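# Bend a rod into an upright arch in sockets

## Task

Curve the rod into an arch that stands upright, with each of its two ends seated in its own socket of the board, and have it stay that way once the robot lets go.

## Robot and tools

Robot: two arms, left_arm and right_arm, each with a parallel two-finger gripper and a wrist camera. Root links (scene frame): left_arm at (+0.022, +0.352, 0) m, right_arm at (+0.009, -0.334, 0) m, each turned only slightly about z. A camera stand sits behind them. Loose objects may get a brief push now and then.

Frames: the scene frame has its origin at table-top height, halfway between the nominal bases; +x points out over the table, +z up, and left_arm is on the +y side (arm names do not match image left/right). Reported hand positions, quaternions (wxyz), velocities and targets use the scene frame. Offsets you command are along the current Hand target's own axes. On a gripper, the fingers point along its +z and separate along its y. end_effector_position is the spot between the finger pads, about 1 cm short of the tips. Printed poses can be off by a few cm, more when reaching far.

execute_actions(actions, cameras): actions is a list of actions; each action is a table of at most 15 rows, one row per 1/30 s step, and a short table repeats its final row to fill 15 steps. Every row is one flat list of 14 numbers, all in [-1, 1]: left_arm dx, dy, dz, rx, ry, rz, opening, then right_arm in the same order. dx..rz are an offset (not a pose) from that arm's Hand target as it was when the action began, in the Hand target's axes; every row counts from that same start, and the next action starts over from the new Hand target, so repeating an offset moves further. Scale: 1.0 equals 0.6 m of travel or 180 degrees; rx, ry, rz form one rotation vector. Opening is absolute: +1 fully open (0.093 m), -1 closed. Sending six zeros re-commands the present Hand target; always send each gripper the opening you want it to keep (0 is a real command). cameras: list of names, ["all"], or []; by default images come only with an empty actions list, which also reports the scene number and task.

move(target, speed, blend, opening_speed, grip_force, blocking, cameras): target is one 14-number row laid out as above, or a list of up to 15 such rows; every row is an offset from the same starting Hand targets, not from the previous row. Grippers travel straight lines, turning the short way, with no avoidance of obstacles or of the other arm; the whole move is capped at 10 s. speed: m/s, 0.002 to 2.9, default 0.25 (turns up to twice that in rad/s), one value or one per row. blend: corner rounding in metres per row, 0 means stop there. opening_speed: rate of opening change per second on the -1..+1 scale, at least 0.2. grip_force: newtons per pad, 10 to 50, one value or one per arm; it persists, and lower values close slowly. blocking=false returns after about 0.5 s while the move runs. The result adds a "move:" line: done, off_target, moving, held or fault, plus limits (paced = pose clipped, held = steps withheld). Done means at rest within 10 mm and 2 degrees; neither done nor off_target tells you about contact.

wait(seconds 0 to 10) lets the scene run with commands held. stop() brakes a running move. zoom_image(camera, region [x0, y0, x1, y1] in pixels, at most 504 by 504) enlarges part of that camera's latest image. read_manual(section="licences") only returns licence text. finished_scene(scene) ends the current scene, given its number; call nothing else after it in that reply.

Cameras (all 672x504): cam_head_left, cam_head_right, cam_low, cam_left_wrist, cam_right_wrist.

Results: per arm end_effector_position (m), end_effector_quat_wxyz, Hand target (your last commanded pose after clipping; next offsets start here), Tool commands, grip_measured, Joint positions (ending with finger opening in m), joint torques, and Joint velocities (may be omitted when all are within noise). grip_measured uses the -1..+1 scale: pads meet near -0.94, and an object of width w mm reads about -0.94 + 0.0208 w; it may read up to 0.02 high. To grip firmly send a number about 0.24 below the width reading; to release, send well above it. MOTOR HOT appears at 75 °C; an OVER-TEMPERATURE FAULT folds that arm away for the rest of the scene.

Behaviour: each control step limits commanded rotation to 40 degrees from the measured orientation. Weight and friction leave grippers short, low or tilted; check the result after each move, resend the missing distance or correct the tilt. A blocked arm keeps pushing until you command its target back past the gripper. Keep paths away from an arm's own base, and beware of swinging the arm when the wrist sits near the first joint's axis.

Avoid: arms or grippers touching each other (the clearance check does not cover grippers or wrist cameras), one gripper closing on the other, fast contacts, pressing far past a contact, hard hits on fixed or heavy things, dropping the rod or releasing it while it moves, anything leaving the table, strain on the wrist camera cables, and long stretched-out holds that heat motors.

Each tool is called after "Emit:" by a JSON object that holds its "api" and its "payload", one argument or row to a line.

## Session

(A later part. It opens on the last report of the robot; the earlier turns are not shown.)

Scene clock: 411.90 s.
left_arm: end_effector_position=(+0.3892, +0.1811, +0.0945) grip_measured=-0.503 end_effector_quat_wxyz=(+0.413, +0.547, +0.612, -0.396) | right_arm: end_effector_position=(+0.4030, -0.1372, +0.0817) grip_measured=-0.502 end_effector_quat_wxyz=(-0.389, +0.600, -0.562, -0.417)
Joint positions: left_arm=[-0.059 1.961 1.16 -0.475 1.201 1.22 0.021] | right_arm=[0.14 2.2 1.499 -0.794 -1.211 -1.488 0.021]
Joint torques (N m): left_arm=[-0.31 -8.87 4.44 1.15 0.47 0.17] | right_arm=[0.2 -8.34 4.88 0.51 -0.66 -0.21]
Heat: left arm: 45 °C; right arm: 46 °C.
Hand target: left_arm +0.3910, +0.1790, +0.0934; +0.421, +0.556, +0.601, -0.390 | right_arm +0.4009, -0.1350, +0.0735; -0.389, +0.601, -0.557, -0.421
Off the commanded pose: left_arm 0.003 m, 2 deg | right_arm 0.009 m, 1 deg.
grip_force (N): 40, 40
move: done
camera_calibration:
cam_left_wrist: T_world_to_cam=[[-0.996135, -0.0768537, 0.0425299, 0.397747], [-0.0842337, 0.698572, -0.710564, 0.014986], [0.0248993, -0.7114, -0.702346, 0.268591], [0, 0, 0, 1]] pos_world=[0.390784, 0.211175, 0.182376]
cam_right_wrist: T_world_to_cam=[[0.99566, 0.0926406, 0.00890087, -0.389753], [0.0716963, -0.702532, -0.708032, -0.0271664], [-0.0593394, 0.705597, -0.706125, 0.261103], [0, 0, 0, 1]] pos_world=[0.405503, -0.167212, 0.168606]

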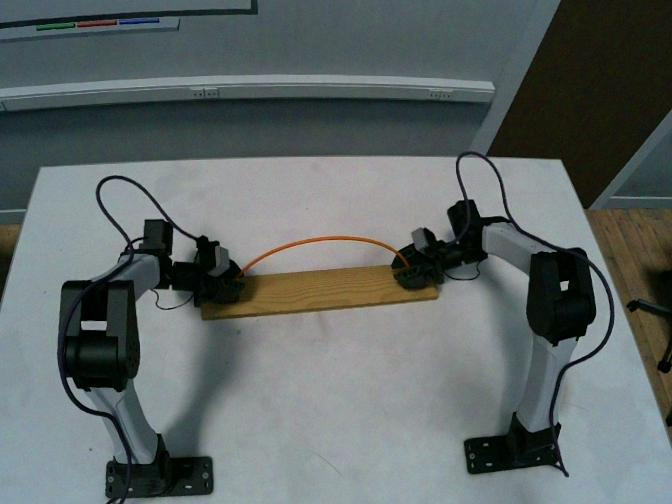

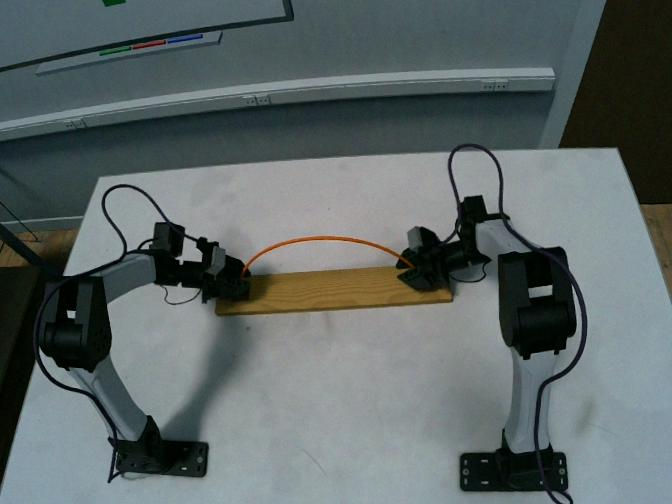

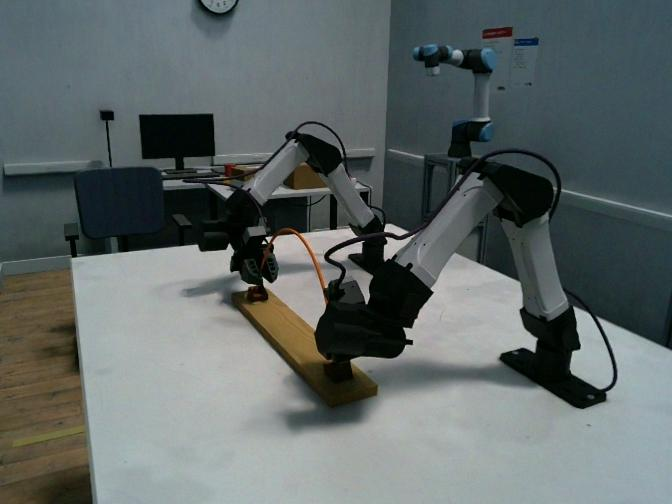

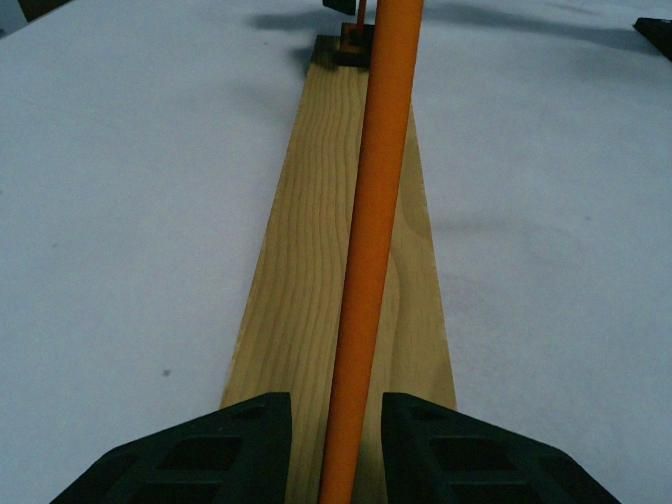

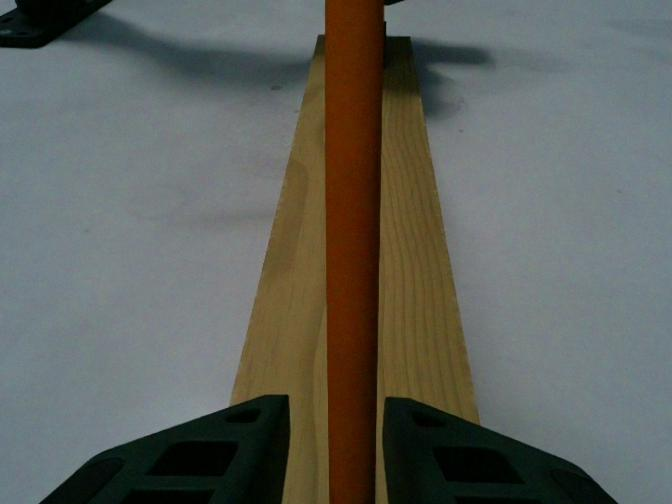

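Emit:
{"api": "move", "payload": {
  "target": [
    [0,0,0,0,0,0,-0.1,0,0,0,0,0,0,-0.1],
    [0,0,-0.2,0,0,0,-0.1,0,0,-0.2,0,0,0,-0.1]
  ],
  "opening_speed": 0.4,
  "speed": 0.12,
  "cameras": ["all"]
}}

Emit:
{"api": "zoom_image", "payload": {
  "camera": "cam_low",
  "region": [220, 220, 400, 410]
}}

Scene clock: 426.10 s.
left_arm: end_effector_position=(+0.3799, +0.2918, +0.1311) grip_measured=-0.103 end_effector_quat_wxyz=(+0.418, +0.550, +0.608, -0.391) | right_arm: end_effector_position=(+0.4069, -0.2469, +0.1167) grip_measured=-0.101 end_effector_quat_wxyz=(-0.391, +0.589, -0.578, -0.408)
Joint positions: left_arm=[0.254 2.11 1.525 -1.467 1.172 2.069 0.04] | right_arm=[-0.128 2.319 1.823 -1.558 -1.15 -2.08 0.04]
Joint torques (N m): left_arm=[-0.1 -9.44 5.86 -0.82 0.4 0.21] | right_arm=[0.16 -8.55 8.2 -0.68 -0.4 -0.2]
Heat: left arm: 44 °C; right arm: 45 °C.
Hand target: left_arm +0.3822, +0.2915, +0.1343; +0.421, +0.556, +0.602, -0.390 | right_arm +0.4097, -0.2475, +0.1146; -0.390, +0.601, -0.557, -0.421
Off the commanded pose: left_arm 0.004 m, 1 deg | right_arm 0.004 m, 3 deg.
joint sent to its limit (left arm) — joint 6 (wrist roll), upper limit. The joint targets still meet the commanded pose.
joint sent to its limit (right arm) — joint 6 (wrist roll), lower limit. The joint targets are off in orientation, not in position.
grip_force (N): 40, 40
move: off_target (right_arm)
camera_calibration:
cam_left_wrist: T_world_to_cam=[[-0.996639, -0.0776761, 0.026011, 0.398129], [-0.0730001, 0.698144, -0.712226, -0.0410563], [0.0371635, -0.711731, -0.701468, 0.368521], [0, 0, 0, 1]] pos_world=[0.380098, 0.321877, 0.218909]
cam_right_wrist: T_world_to_cam=[[0.99857, 0.0534529, -0.00101789, -0.393425], [0.0374613, -0.713155, -0.700005, -0.0693789], [-0.0381432, 0.698965, -0.714138, 0.354063], [0, 0, 0, 1]] pos_world=[0.408967, -0.275926, 0.203883]

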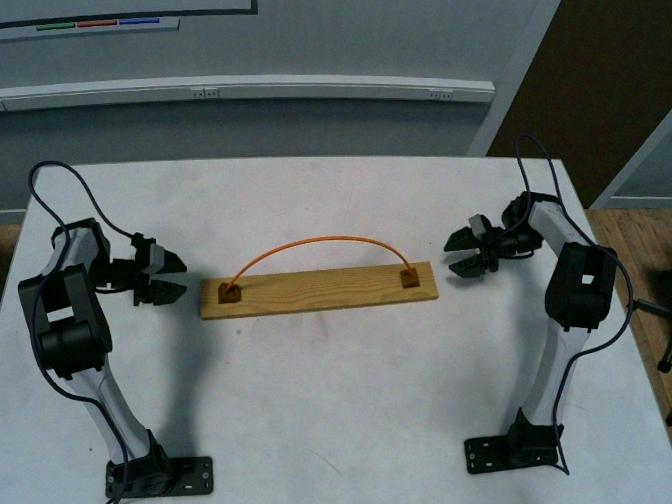

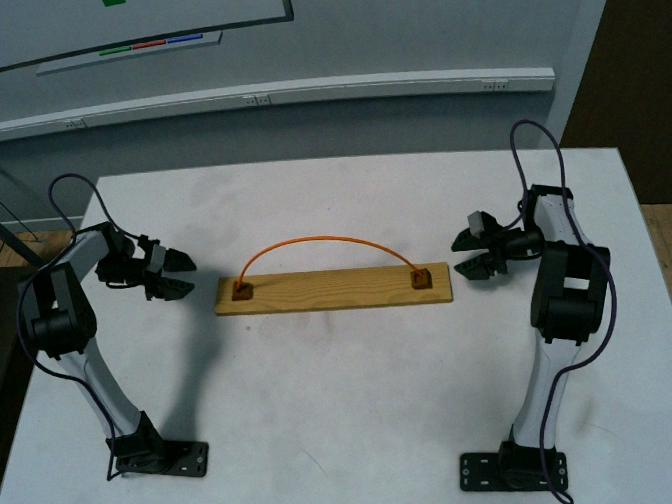

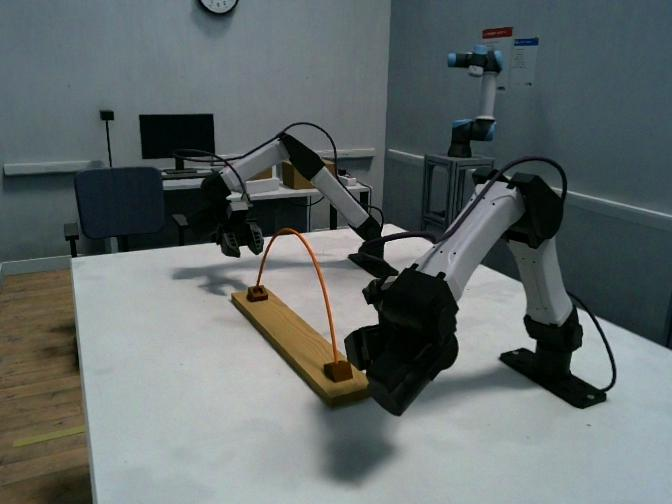

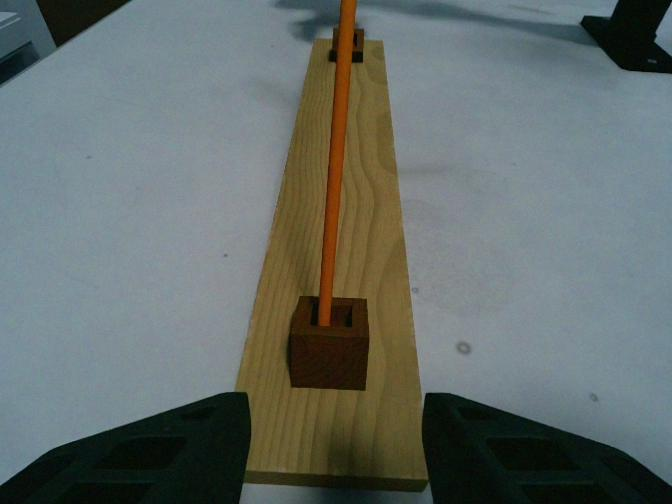

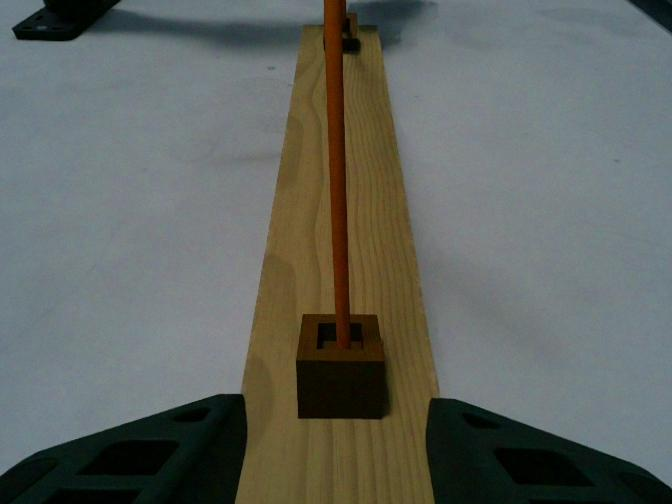

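Scaled by 2.653.

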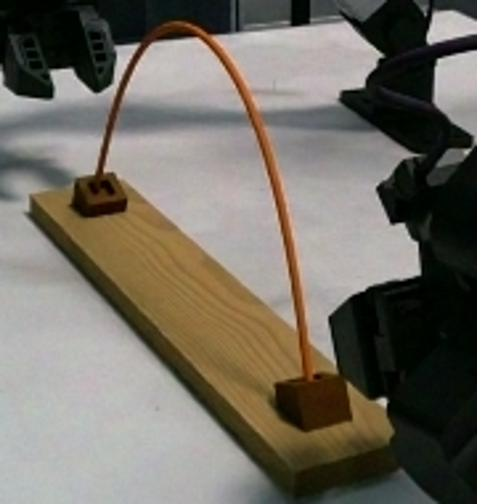

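Emit:
{"api": "finished_scene", "payload": {
  "scene": 2
}}

The scene is finished: the task was done.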